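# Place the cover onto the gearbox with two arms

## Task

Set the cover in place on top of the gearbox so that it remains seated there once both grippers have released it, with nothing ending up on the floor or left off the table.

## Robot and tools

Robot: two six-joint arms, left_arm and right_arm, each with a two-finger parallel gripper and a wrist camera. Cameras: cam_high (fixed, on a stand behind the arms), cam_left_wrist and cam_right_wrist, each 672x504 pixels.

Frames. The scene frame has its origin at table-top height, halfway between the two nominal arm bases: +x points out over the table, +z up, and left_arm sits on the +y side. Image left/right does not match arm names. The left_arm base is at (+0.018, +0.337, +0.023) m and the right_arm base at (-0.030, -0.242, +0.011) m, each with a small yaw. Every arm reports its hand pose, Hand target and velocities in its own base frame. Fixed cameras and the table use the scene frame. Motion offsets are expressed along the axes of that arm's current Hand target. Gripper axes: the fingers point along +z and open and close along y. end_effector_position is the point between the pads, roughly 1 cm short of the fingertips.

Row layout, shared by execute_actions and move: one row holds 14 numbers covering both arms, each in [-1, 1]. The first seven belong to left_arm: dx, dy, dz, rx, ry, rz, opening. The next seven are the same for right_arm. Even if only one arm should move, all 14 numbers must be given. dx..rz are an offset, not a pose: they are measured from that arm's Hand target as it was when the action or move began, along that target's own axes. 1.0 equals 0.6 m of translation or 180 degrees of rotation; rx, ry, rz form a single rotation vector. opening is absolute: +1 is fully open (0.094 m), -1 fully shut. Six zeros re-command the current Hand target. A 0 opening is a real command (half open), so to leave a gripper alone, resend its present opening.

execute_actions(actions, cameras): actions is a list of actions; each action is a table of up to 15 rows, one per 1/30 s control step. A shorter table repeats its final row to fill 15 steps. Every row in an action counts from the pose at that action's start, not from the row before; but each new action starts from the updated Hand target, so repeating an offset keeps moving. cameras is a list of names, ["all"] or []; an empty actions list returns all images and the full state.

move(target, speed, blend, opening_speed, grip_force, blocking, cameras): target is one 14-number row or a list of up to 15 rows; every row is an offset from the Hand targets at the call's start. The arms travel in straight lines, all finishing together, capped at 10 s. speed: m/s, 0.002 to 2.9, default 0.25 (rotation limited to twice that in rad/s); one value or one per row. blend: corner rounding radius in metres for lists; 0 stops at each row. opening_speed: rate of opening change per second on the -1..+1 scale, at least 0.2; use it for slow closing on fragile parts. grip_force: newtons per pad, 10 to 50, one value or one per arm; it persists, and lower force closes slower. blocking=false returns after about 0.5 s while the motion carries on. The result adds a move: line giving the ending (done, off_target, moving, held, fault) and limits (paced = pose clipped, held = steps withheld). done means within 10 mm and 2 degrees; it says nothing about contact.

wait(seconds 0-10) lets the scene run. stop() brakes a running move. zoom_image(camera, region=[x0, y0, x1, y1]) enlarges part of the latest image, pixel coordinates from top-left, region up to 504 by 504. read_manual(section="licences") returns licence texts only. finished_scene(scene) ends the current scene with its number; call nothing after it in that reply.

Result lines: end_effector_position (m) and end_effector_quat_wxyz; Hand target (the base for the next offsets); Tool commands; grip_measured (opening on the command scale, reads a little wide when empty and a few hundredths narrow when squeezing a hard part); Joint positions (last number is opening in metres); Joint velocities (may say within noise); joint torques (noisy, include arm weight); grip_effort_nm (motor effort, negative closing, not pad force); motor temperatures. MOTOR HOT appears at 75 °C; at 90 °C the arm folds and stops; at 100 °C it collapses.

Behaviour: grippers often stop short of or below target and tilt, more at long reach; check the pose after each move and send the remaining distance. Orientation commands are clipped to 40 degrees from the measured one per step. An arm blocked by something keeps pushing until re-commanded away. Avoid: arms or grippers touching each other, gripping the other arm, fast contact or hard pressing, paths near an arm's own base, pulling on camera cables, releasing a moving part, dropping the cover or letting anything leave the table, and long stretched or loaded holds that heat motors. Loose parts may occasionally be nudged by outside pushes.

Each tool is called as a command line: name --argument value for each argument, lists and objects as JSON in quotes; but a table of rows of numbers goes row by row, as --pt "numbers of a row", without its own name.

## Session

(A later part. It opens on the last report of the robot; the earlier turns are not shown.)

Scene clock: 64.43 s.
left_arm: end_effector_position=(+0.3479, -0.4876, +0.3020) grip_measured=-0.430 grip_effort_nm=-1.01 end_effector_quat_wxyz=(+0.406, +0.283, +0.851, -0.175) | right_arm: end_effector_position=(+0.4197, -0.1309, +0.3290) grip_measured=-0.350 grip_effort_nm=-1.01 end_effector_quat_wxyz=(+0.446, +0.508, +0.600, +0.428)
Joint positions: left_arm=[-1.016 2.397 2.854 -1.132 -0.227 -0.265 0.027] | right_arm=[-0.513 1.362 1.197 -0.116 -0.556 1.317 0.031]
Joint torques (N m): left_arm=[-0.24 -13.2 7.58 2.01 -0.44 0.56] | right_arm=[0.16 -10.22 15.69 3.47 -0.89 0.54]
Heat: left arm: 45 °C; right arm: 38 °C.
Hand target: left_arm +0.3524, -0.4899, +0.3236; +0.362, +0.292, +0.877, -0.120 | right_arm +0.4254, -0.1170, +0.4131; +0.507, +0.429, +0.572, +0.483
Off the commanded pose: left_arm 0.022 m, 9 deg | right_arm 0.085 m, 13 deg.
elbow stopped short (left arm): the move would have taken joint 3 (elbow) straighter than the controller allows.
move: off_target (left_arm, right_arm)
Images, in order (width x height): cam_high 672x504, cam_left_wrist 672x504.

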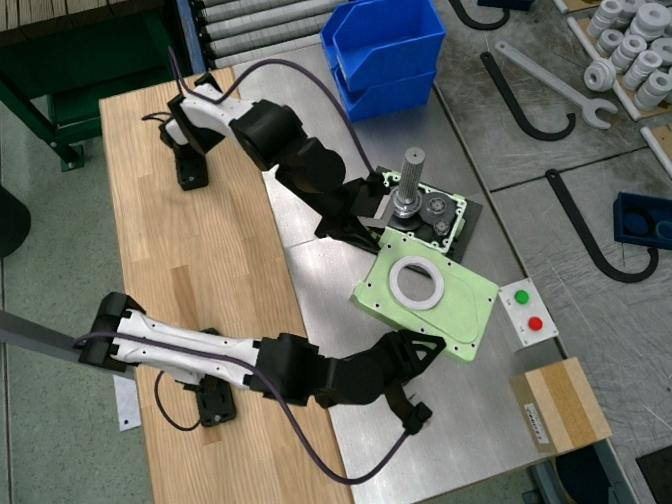

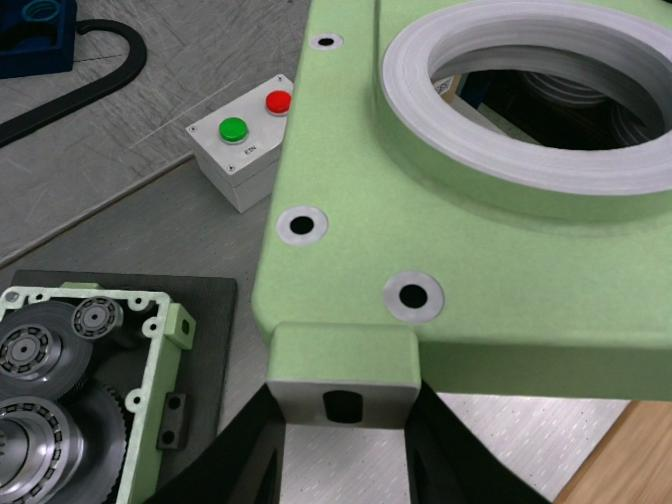

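move --target '[0.088,0.4397,-0.08,0,0,0,-0.8,0.3775,0.0847,0.2413,0,0,0,-0.65]' --speed 0.15 --cameras '["all"]'

Scene clock: 68.50 s.
left_arm: end_effector_position=(+0.4438, -0.2382, +0.2912) grip_measured=-0.430 grip_effort_nm=-1.01 end_effector_quat_wxyz=(+0.301, +0.266, +0.905, -0.142) | right_arm: end_effector_position=(+0.5338, +0.1192, +0.3352) grip_measured=-0.350 grip_effort_nm=-1.01 end_effector_quat_wxyz=(+0.444, +0.491, +0.622, +0.419)
Joint positions: left_arm=[-0.429 2.05 2.387 -1.252 0.185 0.08 0.027] | right_arm=[0.277 1.716 1.572 -0.118 0.183 1.474 0.031]
Joint torques (N m): left_arm=[-0.14 -12.82 7.77 1.96 -0.39 0.92] | right_arm=[0.98 -12.94 15.35 3.61 0.07 -0.66]
Motor temperatures (°C): left_arm=[21 46 42 38 22 22 22] | right_arm=[23 28 33 40 20 18 19]
Heat: left arm: 46 °C; right arm: 40 °C.
Hand target: left_arm +0.4537, -0.2360, +0.3208; +0.363, +0.292, +0.877, -0.120 | right_arm +0.5422, +0.1302, +0.4226; +0.507, +0.429, +0.572, +0.483
Off the commanded pose: left_arm 0.031 m, 9 deg | right_arm 0.089 m, 14 deg.
move: off_target (left_arm, right_arm)

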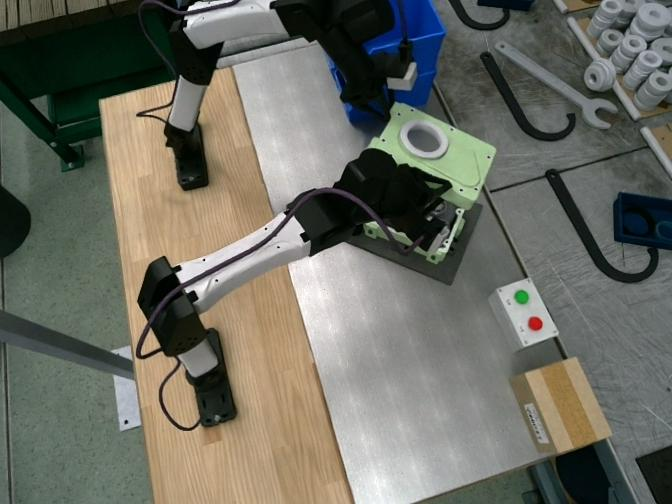

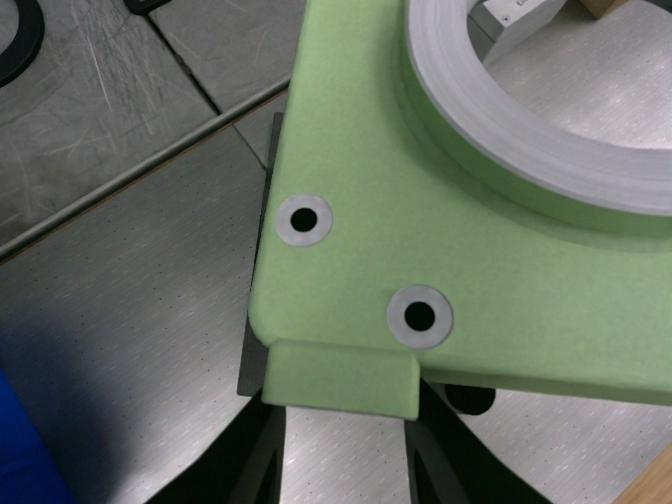

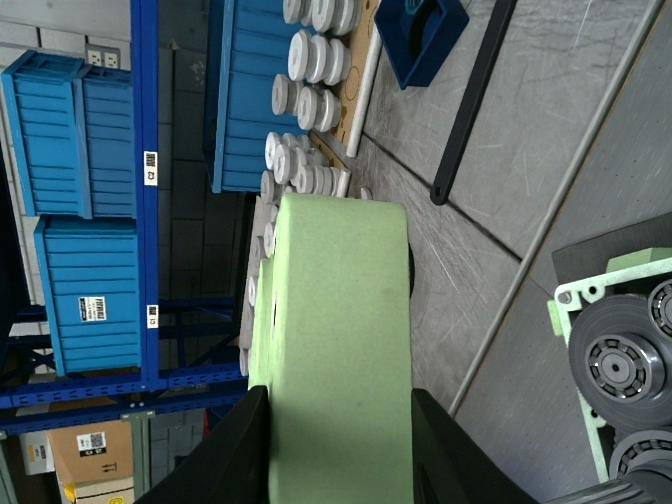

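zoom_image --camera "cam_high" --region '[340, 80, 510, 280]'

zoom_image --camera "cam_left_wrist" --region '[220, 0, 672, 504]'

Scaled by 2.520 from the camera's 672x504 image, which has a finer 960x720 frame.

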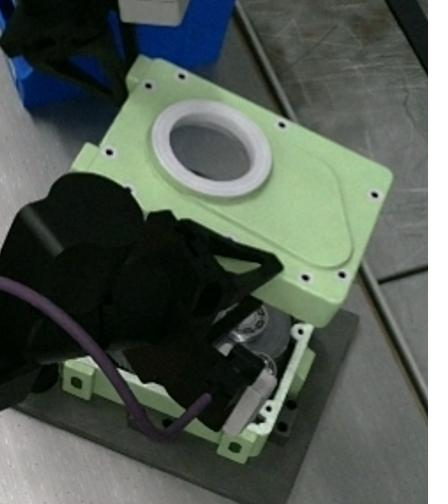

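Scaled by 1.000.

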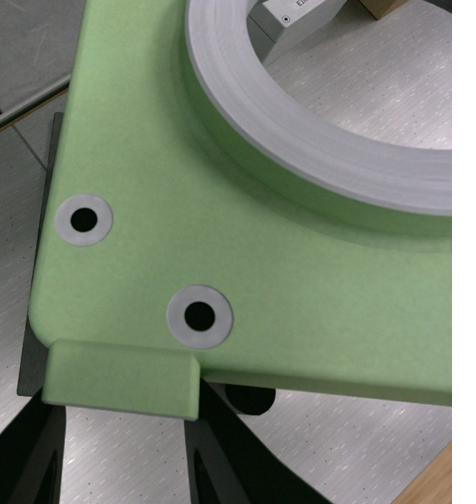

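move --target '[0,0,0,-0.0157,-0.0006,0.0156,-0.8,0,0,0,-0.08,0,0,-0.65]' --speed 0.15 --cameras '["all"]'

Scene clock: 91.17 s.
left_arm: end_effector_position=(+0.4555, -0.2332, +0.2875) grip_measured=-0.430 grip_effort_nm=-1.01 end_effector_quat_wxyz=(+0.322, +0.278, +0.900, -0.099) | right_arm: end_effector_position=(+0.5413, +0.1230, +0.3388) grip_measured=-0.350 grip_effort_nm=-1.01 end_effector_quat_wxyz=(+0.498, +0.437, +0.577, +0.477)
Joint positions: left_arm=[-0.439 2.046 2.354 -1.199 0.1 0.124 0.027] | right_arm=[0.272 1.714 1.379 0.287 0.157 1.421 0.031]
Joint torques (N m): left_arm=[-1.21 -14.67 6.83 1.85 -0.21 0.78] | right_arm=[-0.17 -12.86 11.25 4.39 -0.4 -0.53]
Motor temperatures (°C): left_arm=[21 46 42 38 22 22 22] | right_arm=[23 34 44 43 20 19 20]
Heat: left arm: 46 °C; right arm: 44 °C.
Hand target: left_arm +0.4536, -0.2360, +0.3209; +0.373, +0.305, +0.872, -0.090 | right_arm +0.5422, +0.1302, +0.4227; +0.556, +0.362, +0.507, +0.550
Off the commanded pose: left_arm 0.033 m, 7 deg | right_arm 0.084 m, 16 deg.
move: off_target (left_arm, right_arm)

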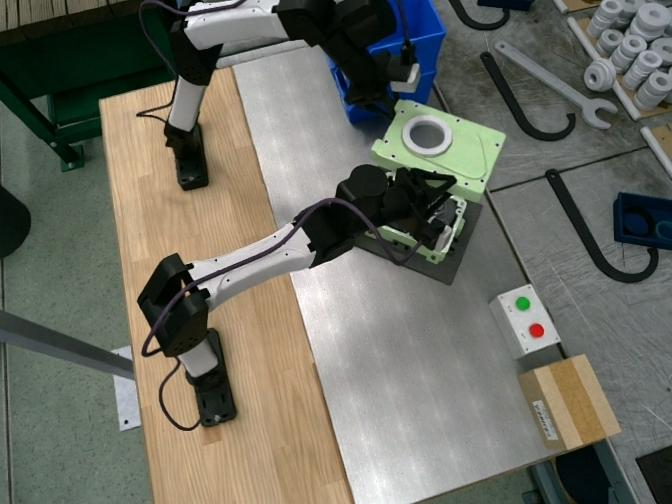

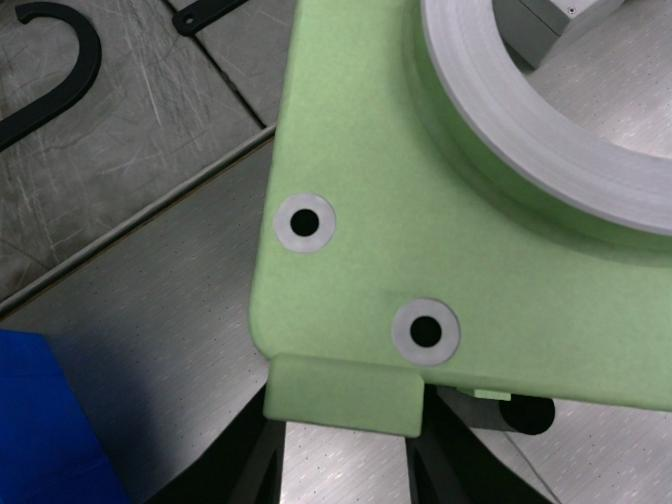

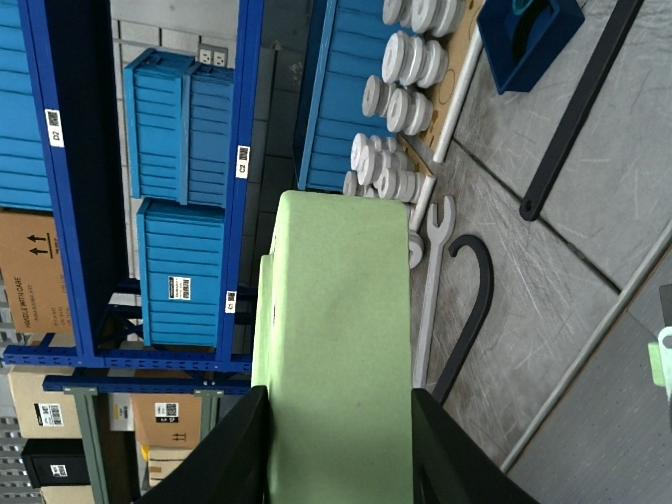

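zoom_image --camera "cam_high" --region '[350, 80, 520, 280]'

Scaled by 2.520 from the camera's 672x504 image, which has a finer 960x720 frame.

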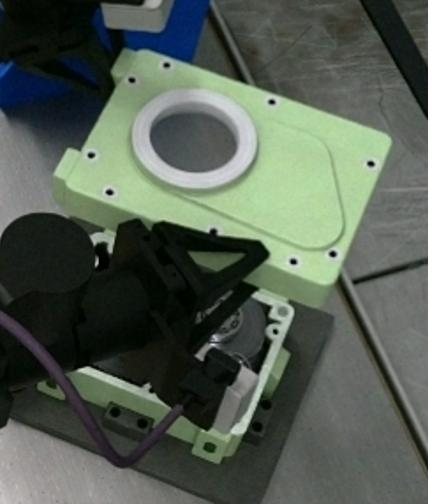

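move --target '[0.0417,-0.016,0.0088,0,0,0,-0.8,0.014,-0.028,-0.0329,0,0,0,-0.65]' --speed 0.1 --cameras '["cam_high", "cam_left_wrist"]'

zoom_image --camera "cam_high" --region '[350, 80, 520, 280]'

Scene clock: 96.77 s.
left_arm: end_effector_position=(+0.4420, -0.2274, +0.2611) grip_measured=-0.430 grip_effort_nm=-1.01 end_effector_quat_wxyz=(+0.321, +0.273, +0.903, -0.088) | right_arm: end_effector_position=(+0.5342, +0.1305, +0.3069) grip_measured=-0.350 grip_effort_nm=-1.02 end_effector_quat_wxyz=(+0.489, +0.435, +0.579, +0.486)
Joint positions: left_arm=[-0.451 1.907 2.039 -1.027 0.07 0.111 0.027] | right_arm=[0.287 1.713 1.251 0.413 0.149 1.434 0.031]
Joint torques (N m): left_arm=[-1.5 -14.75 7.64 1.79 0.02 0.81] | right_arm=[0.16 -16.02 10.86 4.14 -0.1 -0.66]
Heat: left arm: 48 °C; right arm: 45 °C.
Hand target: left_arm +0.4376, -0.2340, +0.2988; +0.373, +0.305, +0.872, -0.089 | right_arm +0.5263, +0.1331, +0.4009; +0.556, +0.362, +0.506, +0.551
Off the commanded pose: left_arm 0.039 m, 8 deg | right_arm 0.094 m, 16 deg.
move: off_target (left_arm, right_arm)
Images, in order (width x height): cam_high 672x504, cam_left_wrist 672x504.

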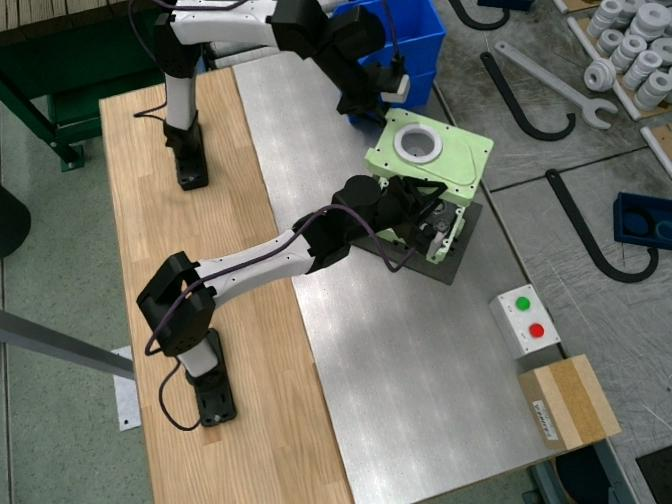

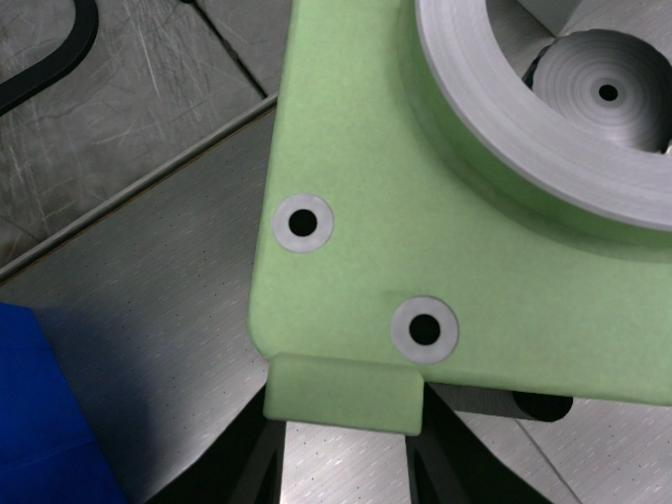

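Scaled by 2.520 from the camera's 672x504 image, which has a finer 960x720 frame.

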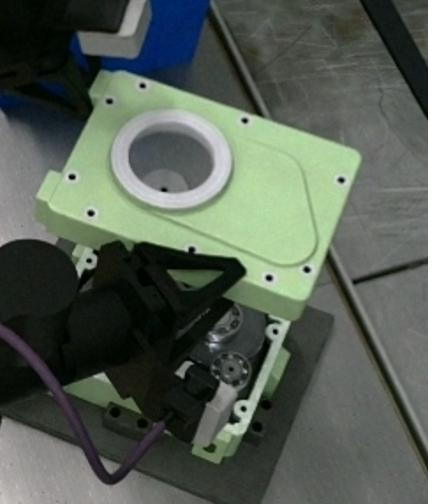

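move --target '[-0.0005,-0.013,-0.0008,0,0,0,-0.8,-0.0082,0.0007,-0.0095,-0.01,0,0,-0.65]' --speed 0.08 --cameras '["cam_high", "cam_left_wrist"]'

zoom_image --camera "cam_high" --region '[350, 80, 520, 280]'

Scene clock: 106.47 s.
left_arm: end_effector_position=(+0.4392, -0.2319, +0.2627) grip_measured=-0.430 grip_effort_nm=-1.01 end_effector_quat_wxyz=(+0.326, +0.277, +0.900, -0.083) | right_arm: end_effector_position=(+0.5290, +0.1260, +0.3088) grip_measured=-0.350 grip_effort_nm=-1.01 end_effector_quat_wxyz=(+0.497, +0.431, +0.571, +0.491)
Joint positions: left_arm=[-0.468 1.898 2.028 -1.017 0.051 0.111 0.027] | right_arm=[0.281 1.694 1.209 0.461 0.149 1.43 0.031]
Joint torques (N m): left_arm=[-1.72 -14.53 7.62 1.77 0.08 0.66] | right_arm=[-0.44 -15.27 10.56 4.27 -0.31 -0.66]
Motor temperatures (°C): left_arm=[21 49 42 38 22 22 22] | right_arm=[23 35 41 51 20 19 21]
Heat: left arm: 49 °C; right arm: 51 °C.
Hand target: left_arm +0.4328, -0.2403, +0.2989; +0.373, +0.305, +0.872, -0.090 | right_arm +0.5213, +0.1275, +0.4006; +0.562, +0.353, +0.498, +0.558
Off the commanded pose: left_arm 0.038 m, 7 deg | right_arm 0.092 m, 16 deg.
move: off_target (left_arm, right_arm)
Images, in order (width x height): cam_high 672x504, cam_left_wrist 672x504.

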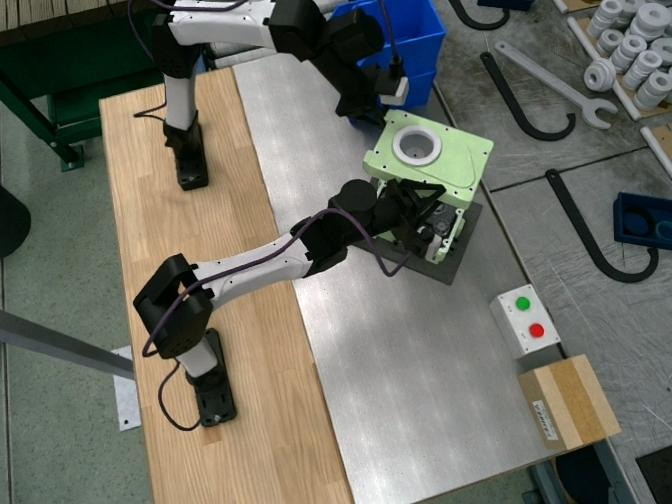

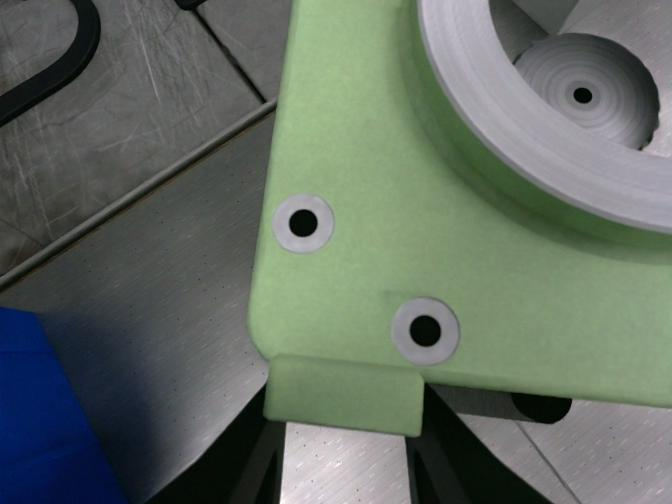

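Scaled by 2.520 from the camera's 672x504 image, which has a finer 960x720 frame.

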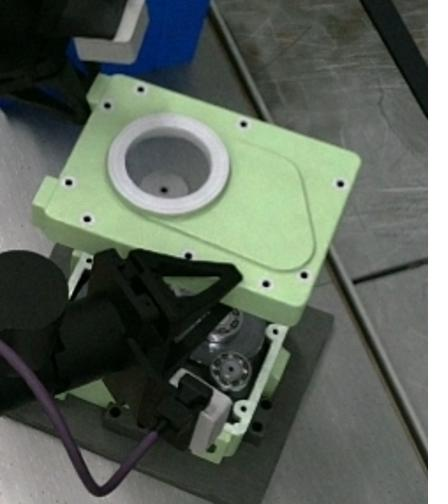

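move --target '[0.0388,-0.0082,0.0432,0,0,0,-0.8,0.005,-0.0557,-0.0173,0,0,0,-0.65]' --speed 0.08 --cameras '["cam_high", "cam_left_wrist"]'

zoom_image --camera "cam_high" --region '[350, 80, 520, 280]'

Scene clock: 108.97 s.
left_arm: end_effector_position=(+0.4337, -0.2376, +0.2333) grip_measured=-0.430 grip_effort_nm=-1.01 end_effector_quat_wxyz=(+0.328, +0.279, +0.898, -0.089) | right_arm: end_effector_position=(+0.5190, +0.1195, +0.2842) grip_measured=-0.350 grip_effort_nm=-1.02 end_effector_quat_wxyz=(+0.502, +0.427, +0.571, +0.490)
Joint positions: left_arm=[-0.483 1.84 1.824 -0.862 0.053 0.102 0.027] | right_arm=[0.272 1.682 1.087 0.579 0.141 1.418 0.031]
Joint torques (N m): left_arm=[-0.98 -13.42 7.61 1.82 0.01 0.71] | right_arm=[-0.36 -11.84 11.08 4.42 -0.33 -0.53]
Heat: left arm: 49 °C; right arm: 52 °C.
Hand target: left_arm +0.4329, -0.2433, +0.2637; +0.373, +0.305, +0.872, -0.089 | right_arm +0.5203, +0.1244, +0.3658; +0.562, +0.353, +0.498, +0.558
Off the commanded pose: left_arm 0.031 m, 7 deg | right_arm 0.082 m, 16 deg.
move: off_target (left_arm, right_arm)
Images, in order (width x height): cam_high 672x504, cam_left_wrist 672x504.

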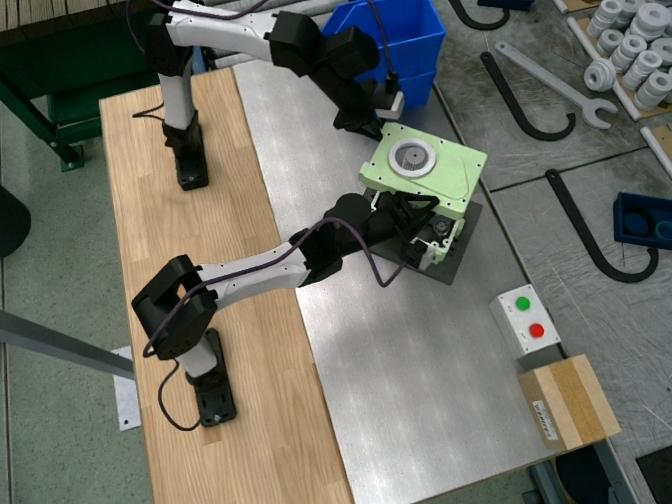

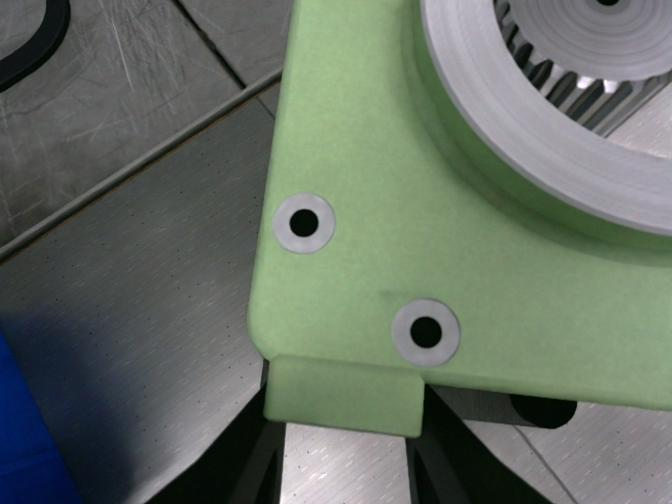

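Scaled by 2.520 from the camera's 672x504 image, which has a finer 960x720 frame.

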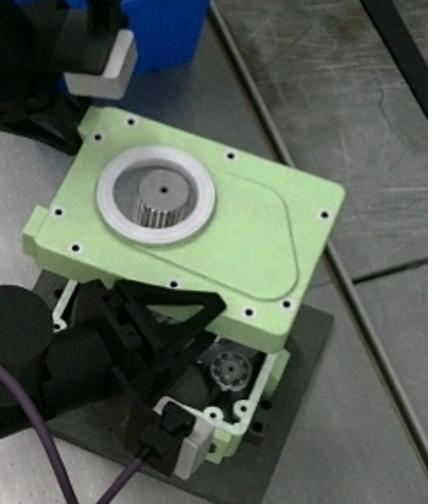

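move --target '[-0.004,0.0133,0.0055,0,0,0,-0.8,0.0038,-0.0032,0.0142,0,0,0,-0.65]' --speed 0.08 --cameras '["cam_high", "cam_left_wrist"]'

zoom_image --camera "cam_high" --region '[350, 80, 520, 280]'

Scene clock: 111.63 s.
left_arm: end_effector_position=(+0.4347, -0.2352, +0.2326) grip_measured=-0.430 grip_effort_nm=-1.01 end_effector_quat_wxyz=(+0.328, +0.282, +0.897, -0.086) | right_arm: end_effector_position=(+0.5211, +0.1214, +0.2782) grip_measured=-0.350 grip_effort_nm=-1.01 end_effector_quat_wxyz=(+0.500, +0.426, +0.568, +0.496)
Joint positions: left_arm=[-0.477 1.84 1.823 -0.863 0.053 0.113 0.027] | right_arm=[0.272 1.701 1.076 0.616 0.134 1.427 0.031]
Joint torques (N m): left_arm=[0.34 -11.82 9.94 1.79 0.14 0.74] | right_arm=[-0.13 -11.29 14.3 4.08 -0.22 -0.6]
Heat: left arm: 49 °C; right arm: 52 °C.
Hand target: left_arm +0.4409, -0.2394, +0.2636; +0.373, +0.305, +0.872, -0.090 | right_arm +0.5287, +0.1278, +0.3658; +0.562, +0.353, +0.498, +0.558
Off the commanded pose: left_arm 0.032 m, 6 deg | right_arm 0.088 m, 15 deg.
move: off_target (left_arm, right_arm)
Images, in order (width x height): cam_high 672x504, cam_left_wrist 672x504.

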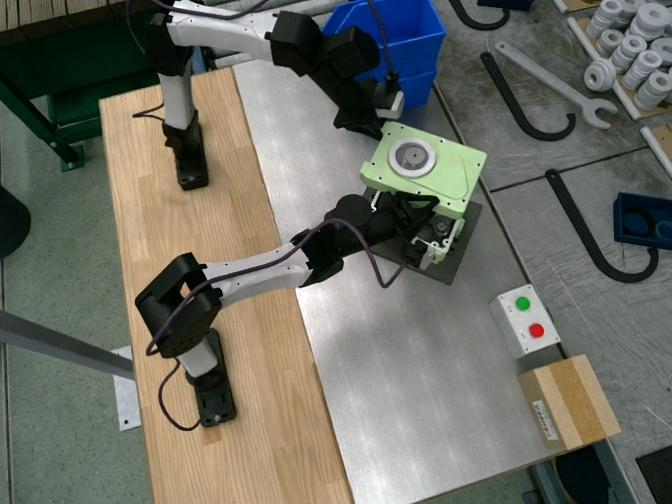

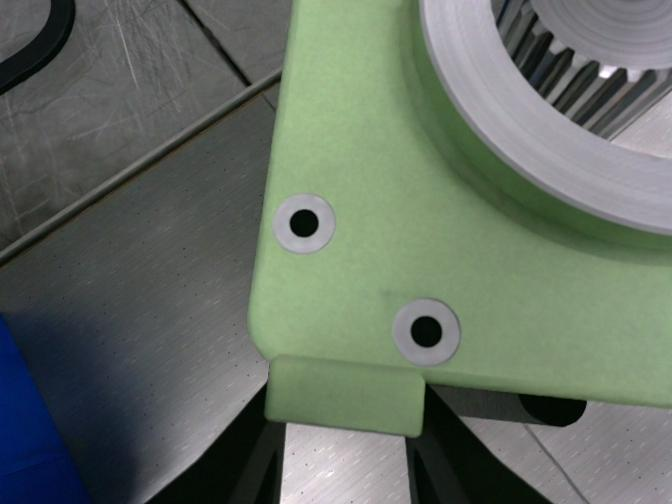

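Scaled by 2.520 from the camera's 672x504 image, which has a finer 960x720 frame.

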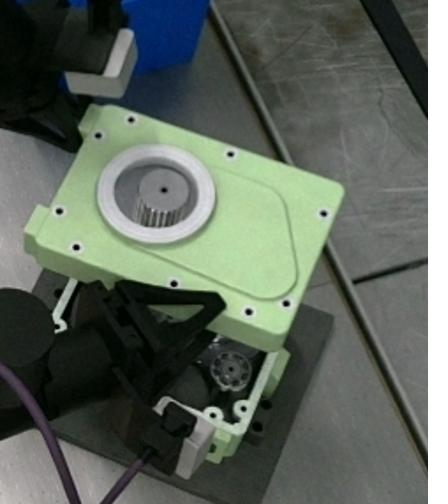

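move --target '[0.0353,-0.0035,0.0353,0,0,0,-0.8,0.005,-0.0476,-0.0127,0,0,0,-0.65]' --speed 0.08 --cameras '["cam_high", "cam_left_wrist"]'

zoom_image --camera "cam_high" --region '[350, 80, 520, 280]'

Scene clock: 113.47 s.
left_arm: end_effector_position=(+0.4396, -0.2356, +0.2027) grip_measured=-0.430 grip_effort_nm=-1.01 end_effector_quat_wxyz=(+0.329, +0.278, +0.898, -0.088) | right_arm: end_effector_position=(+0.5269, +0.1221, +0.2531) grip_measured=-0.350 grip_effort_nm=-1.01 end_effector_quat_wxyz=(+0.499, +0.426, +0.573, +0.491)
Joint positions: left_arm=[-0.472 1.836 1.695 -0.736 0.056 0.107 0.027] | right_arm=[0.27 1.759 1.046 0.694 0.131 1.419 0.031]
Joint torques (N m): left_arm=[-0.16 -13.5 7.88 1.79 0.1 0.78] | right_arm=[-0.34 -12.56 10.89 4.43 -0.25 -0.51]
Heat: left arm: 49 °C; right arm: 52 °C.
Hand target: left_arm +0.4409, -0.2392, +0.2336; +0.373, +0.305, +0.872, -0.089 | right_arm +0.5289, +0.1260, +0.3361; +0.562, +0.353, +0.498, +0.558
Off the commanded pose: left_arm 0.031 m, 7 deg | right_arm 0.083 m, 16 deg.
move: off_target (left_arm, right_arm)
Images, in order (width x height): cam_high 672x504, cam_left_wrist 672x504.

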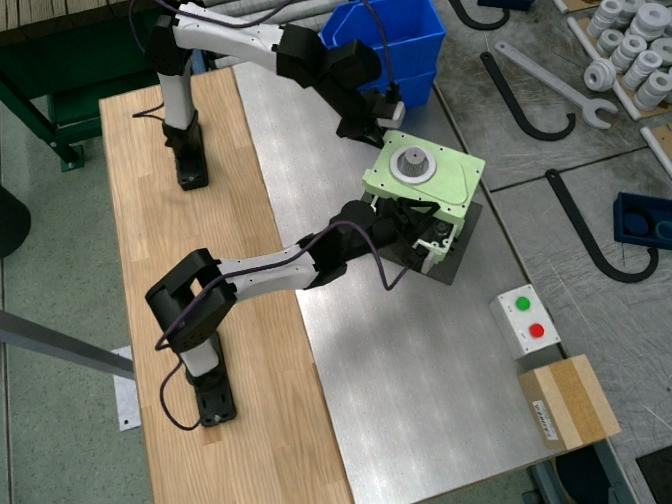

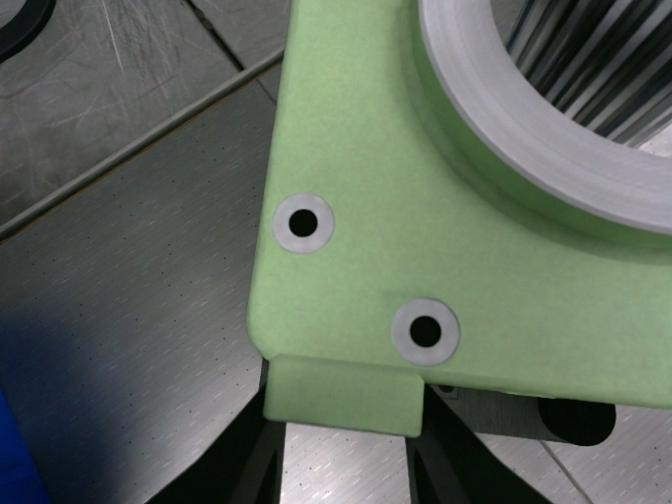

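Scaled by 2.520 from the camera's 672x504 image, which has a finer 960x720 frame.

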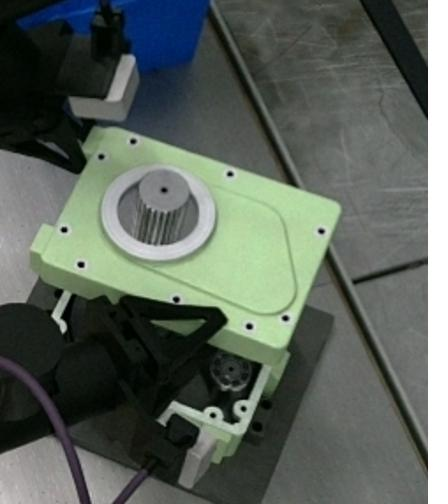

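move --target '[0.0425,0.0,0.0495,0,0,0,-0.8,0.0065,-0.0665,-0.0125,0,0,0,-0.65]' --speed 0.08 --cameras '["cam_high", "cam_left_wrist"]'

zoom_image --camera "cam_high" --region '[350, 100, 500, 280]'

Scene clock: 115.40 s.
left_arm: end_effector_position=(+0.4416, -0.2352, +0.1659) grip_measured=-0.430 grip_effort_nm=-1.01 end_effector_quat_wxyz=(+0.332, +0.277, +0.897, -0.091) | right_arm: end_effector_position=(+0.5292, +0.1224, +0.2154) grip_measured=-0.350 grip_effort_nm=-1.01 end_effector_quat_wxyz=(+0.498, +0.423, +0.573, +0.494)
Joint positions: left_arm=[-0.467 1.835 1.543 -0.579 0.065 0.109 0.027] | right_arm=[0.266 1.848 0.978 0.855 0.12 1.419 0.031]
Joint torques (N m): left_arm=[-0.09 -13.11 7.94 1.79 0.05 0.81] | right_arm=[-0.68 -12.81 10.17 4.42 -0.23 -0.5]
Heat: left arm: 48 °C; right arm: 53 °C.
Hand target: left_arm +0.4450, -0.2388, +0.1946; +0.373, +0.304, +0.872, -0.090 | right_arm +0.5323, +0.1235, +0.2955; +0.562, +0.353, +0.498, +0.558
Off the commanded pose: left_arm 0.029 m, 6 deg | right_arm 0.080 m, 16 deg.
move: off_target (left_arm, right_arm)
Images, in order (width x height): cam_high 672x504, cam_left_wrist 672x504.

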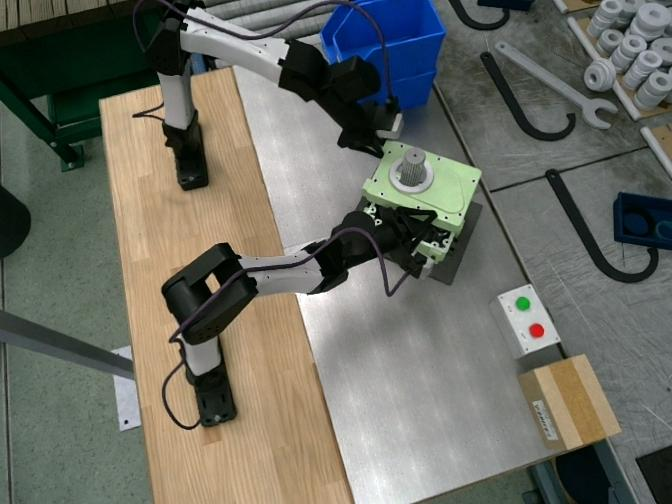

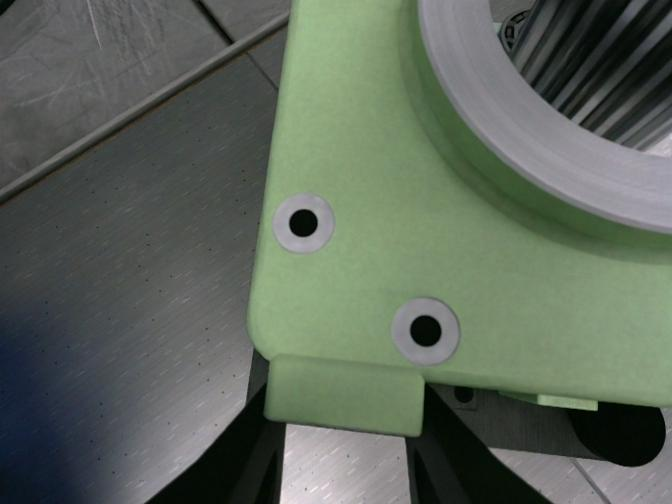

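Scaled by 2.800 from the camera's 672x504 image, which has a finer 960x720 frame.

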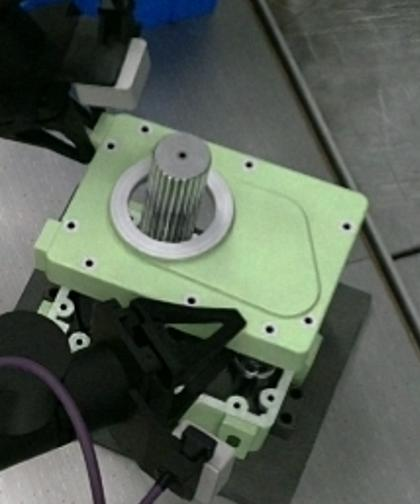

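move --target '[0.0733,-0.0042,0.08,0,0,0,-0.8,0.0138,-0.1057,-0.021,0,0,0,-0.65]' --speed 0.1 --cameras '["all"]'

zoom_image --camera "cam_high" --region '[350, 120, 490, 270]'

Scene clock: 118.30 s.
left_arm: end_effector_position=(+0.4390, -0.2310, +0.1123) grip_measured=-0.430 grip_effort_nm=-1.01 end_effector_quat_wxyz=(+0.338, +0.279, +0.895, -0.088) | right_arm: end_effector_position=(+0.5329, +0.1235, +0.1573) grip_measured=-0.350 grip_effort_nm=-1.01 end_effector_quat_wxyz=(+0.496, +0.419, +0.570, +0.504)
Joint positions: left_arm=[-0.463 1.845 1.333 -0.348 0.061 0.119 0.027] | right_arm=[0.259 2.029 0.92 1.109 0.1 1.427 0.031]
Joint torques (N m): left_arm=[-0.03 -10.14 8.24 1.97 0.13 0.74] | right_arm=[-0.83 -12.82 8.98 4.37 -0.09 -0.55]
Heat: left arm: 48 °C; right arm: 54 °C.
Hand target: left_arm +0.4486, -0.2388, +0.1297; +0.373, +0.305, +0.872, -0.090 | right_arm +0.5368, +0.1215, +0.2305; +0.562, +0.353, +0.498, +0.558
Off the commanded pose: left_arm 0.021 m, 6 deg | right_arm 0.073 m, 15 deg.
move: off_target (left_arm, right_arm)

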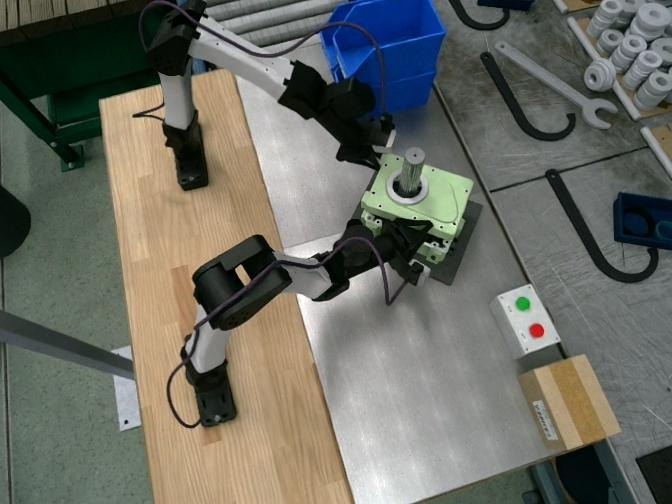

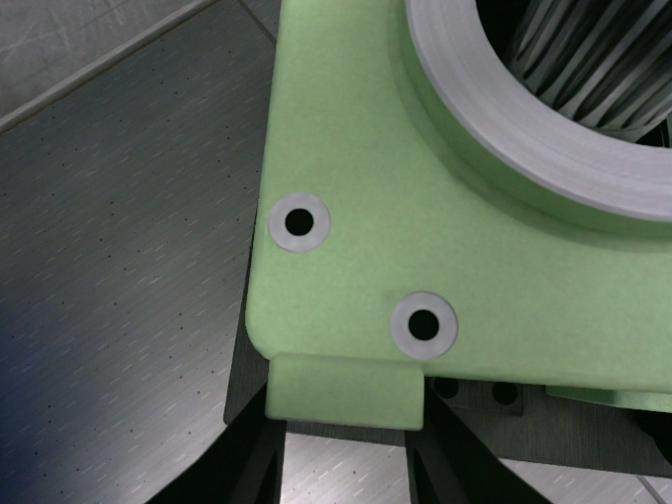

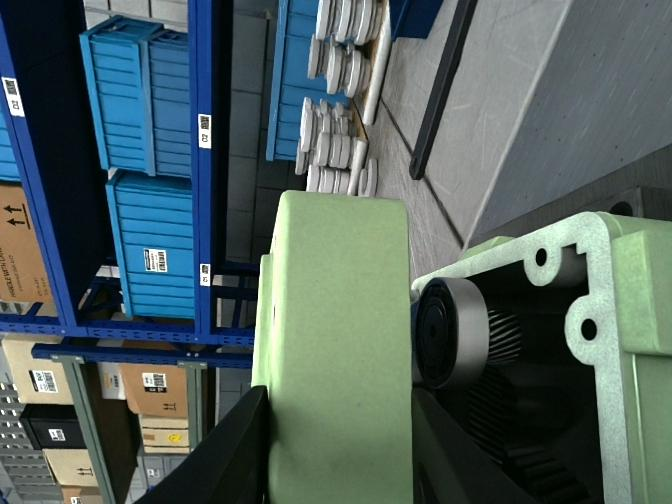

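Scaled by 3.360 from the camera's 672x504 image, which has a finer 960x720 frame.

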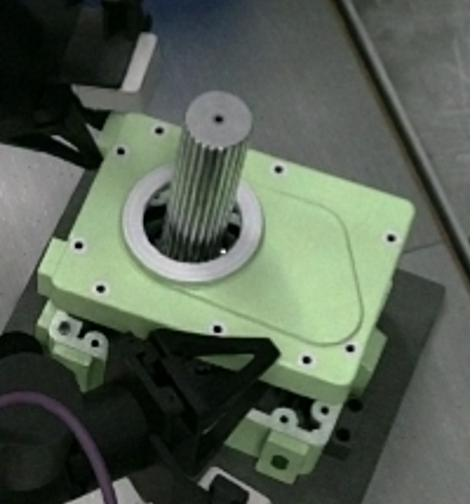

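move --target '[0.019,-0.001,0.0377,0.0098,-0.001,0.0098,-0.8,-0.0018,-0.036,-0.0172,0.0023,-0.0132,-0.0035,-0.65]' --speed 0.06 --cameras '["cam_high", "cam_left_wrist", "cam_right_wrist"]'

zoom_image --camera "cam_high" --region '[350, 130, 490, 270]'

Scene clock: 122.97 s.
left_arm: end_effector_position=(+0.4460, -0.2359, +0.0898) grip_measured=-0.430 grip_effort_nm=-1.01 end_effector_quat_wxyz=(+0.338, +0.297, +0.888, -0.094) | right_arm: end_effector_position=(+0.5314, +0.1169, +0.1361) grip_measured=-0.350 grip_effort_nm=-1.01 end_effector_quat_wxyz=(+0.506, +0.427, +0.563, +0.494)
Joint positions: left_arm=[-0.455 1.901 1.312 -0.269 0.091 0.156 0.027] | right_arm=[0.259 2.094 0.897 1.198 0.134 1.422 0.031]
Joint torques (N m): left_arm=[0.43 -10.35 8.03 1.96 0.26 0.77] | right_arm=[-0.27 -13.04 7.95 4.35 0.09 -0.6]
Motor temperatures (°C): left_arm=[21 48 42 39 22 22 22] | right_arm=[23 36 40 56 20 19 21]
Heat: left arm: 48 °C; right arm: 56 °C.
Hand target: left_arm +0.4556, -0.2428, +0.1058; +0.371, +0.324, +0.865, -0.098 | right_arm +0.5331, +0.1161, +0.2073; +0.574, +0.364, +0.490, +0.546
Off the commanded pose: left_arm 0.020 m, 6 deg | right_arm 0.071 m, 15 deg.
move: off_target (left_arm, right_arm)

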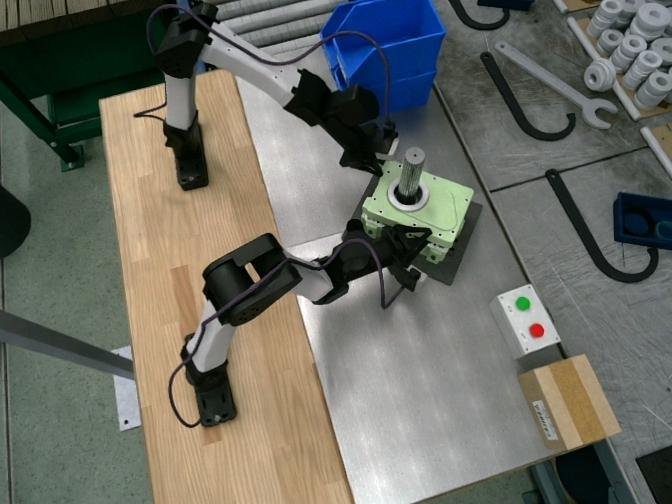

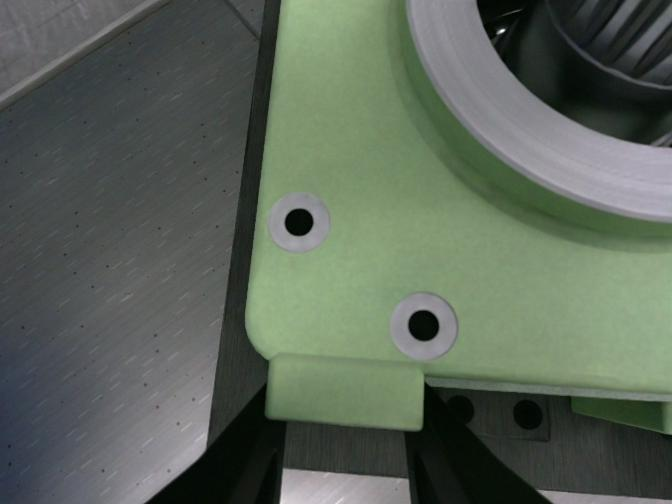

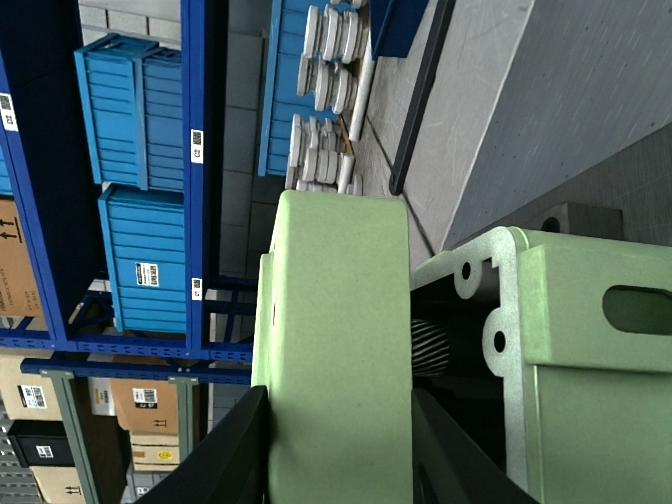

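Scaled by 3.600 from the camera's 672x504 image, which has a finer 960x720 frame.

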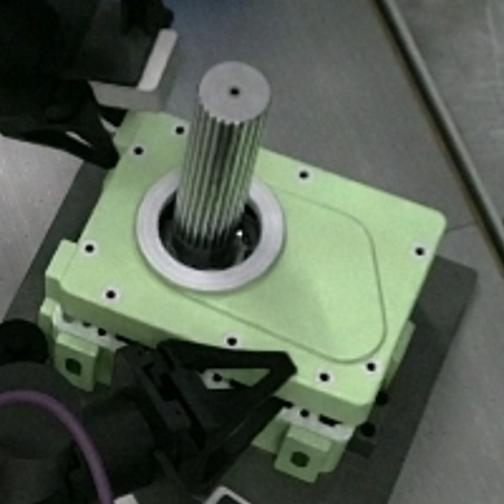

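zoom_image --camera "cam_left_wrist" --region '[420, 340, 672, 504]'

zoom_image --camera "cam_right_wrist" --region '[240, 180, 560, 504]'

Scaled by 2.000 from the camera's 672x504 image, which has a finer 960x720 frame.

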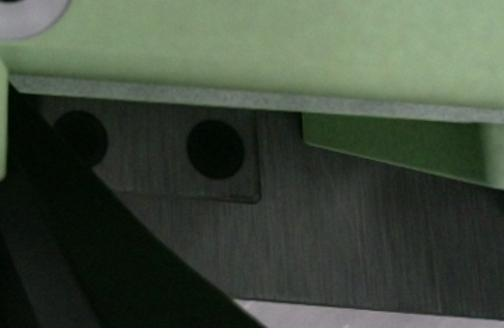

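Scaled by 1.556 from the camera's 672x504 image, which has a finer 960x720 frame.

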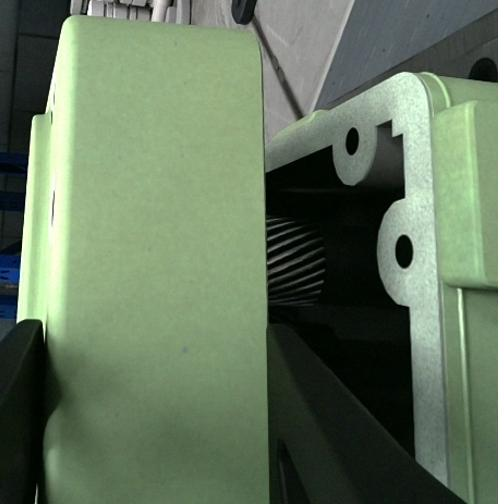

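move --target '[0.0135,-0.0013,0.0088,0,0,0,-0.8,0.006,-0.0187,-0.0082,0,0,0,-0.65]' --speed 0.04 --cameras '["cam_high", "cam_left_wrist", "cam_right_wrist"]'

zoom_image --camera "cam_high" --region '[350, 130, 490, 270]'

zoom_image --camera "cam_left_wrist" --region '[420, 340, 672, 504]'

Scene clock: 129.83 s.
left_arm: end_effector_position=(+0.4437, -0.2346, +0.0796) grip_measured=-0.430 grip_effort_nm=-1.01 end_effector_quat_wxyz=(+0.336, +0.298, +0.888, -0.094) | right_arm: end_effector_position=(+0.5292, +0.1181, +0.1247) grip_measured=-0.350 grip_effort_nm=-1.01 end_effector_quat_wxyz=(+0.506, +0.427, +0.563, +0.495)
Joint positions: left_arm=[-0.454 1.908 1.28 -0.235 0.093 0.159 0.027] | right_arm=[0.264 2.132 0.885 1.25 0.138 1.423 0.031]
Joint torques (N m): left_arm=[0.47 -10.45 7.88 1.95 0.26 0.75] | right_arm=[-0.23 -12.96 7.76 4.37 0.1 -0.6]
Motor temperatures (°C): left_arm=[21 47 41 39 22 22 23] | right_arm=[23 37 38 58 20 19 21]
Heat: left arm: 47 °C; right arm: 58 °C.
Hand target: left_arm +0.4540, -0.2415, +0.0961; +0.371, +0.324, +0.865, -0.098 | right_arm +0.5312, +0.1174, +0.1949; +0.574, +0.364, +0.490, +0.546
Off the commanded pose: left_arm 0.021 m, 6 deg | right_arm 0.070 m, 15 deg.
move: off_target (left_arm, right_arm)

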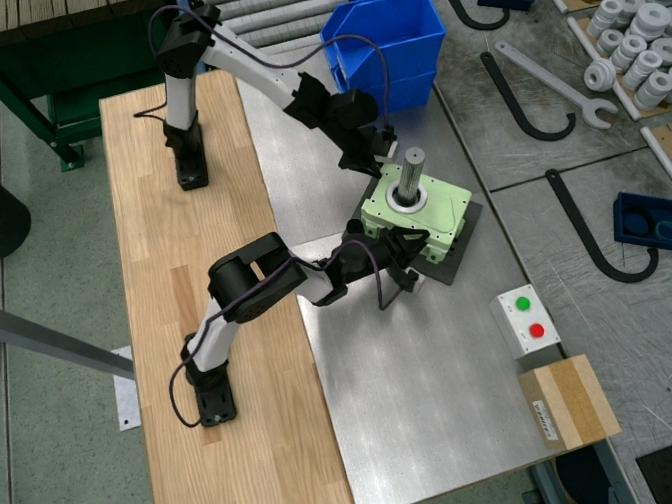

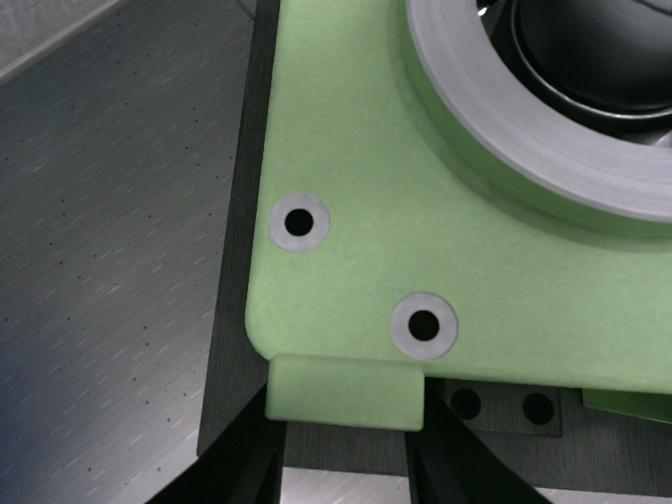

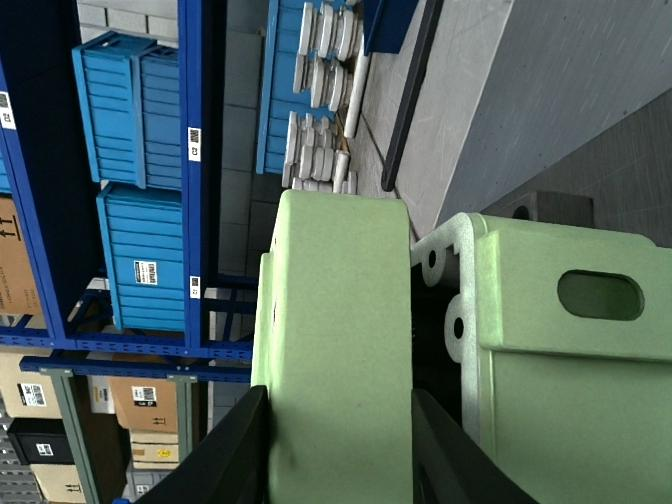

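Scaled by 3.600 from the camera's 672x504 image, which has a finer 960x720 frame.

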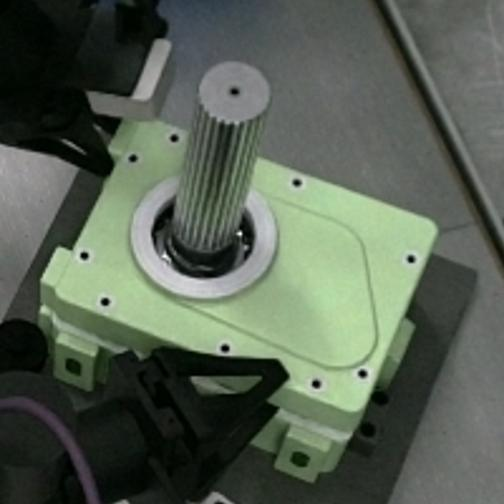

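Scaled by 2.000 from the camera's 672x504 image, which has a finer 960x720 frame.

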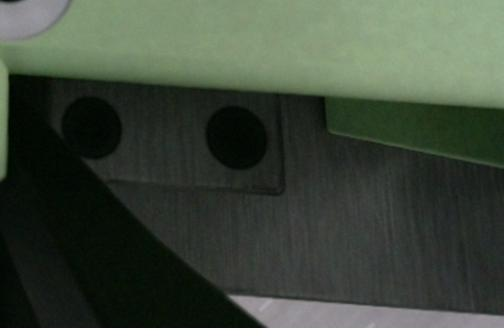

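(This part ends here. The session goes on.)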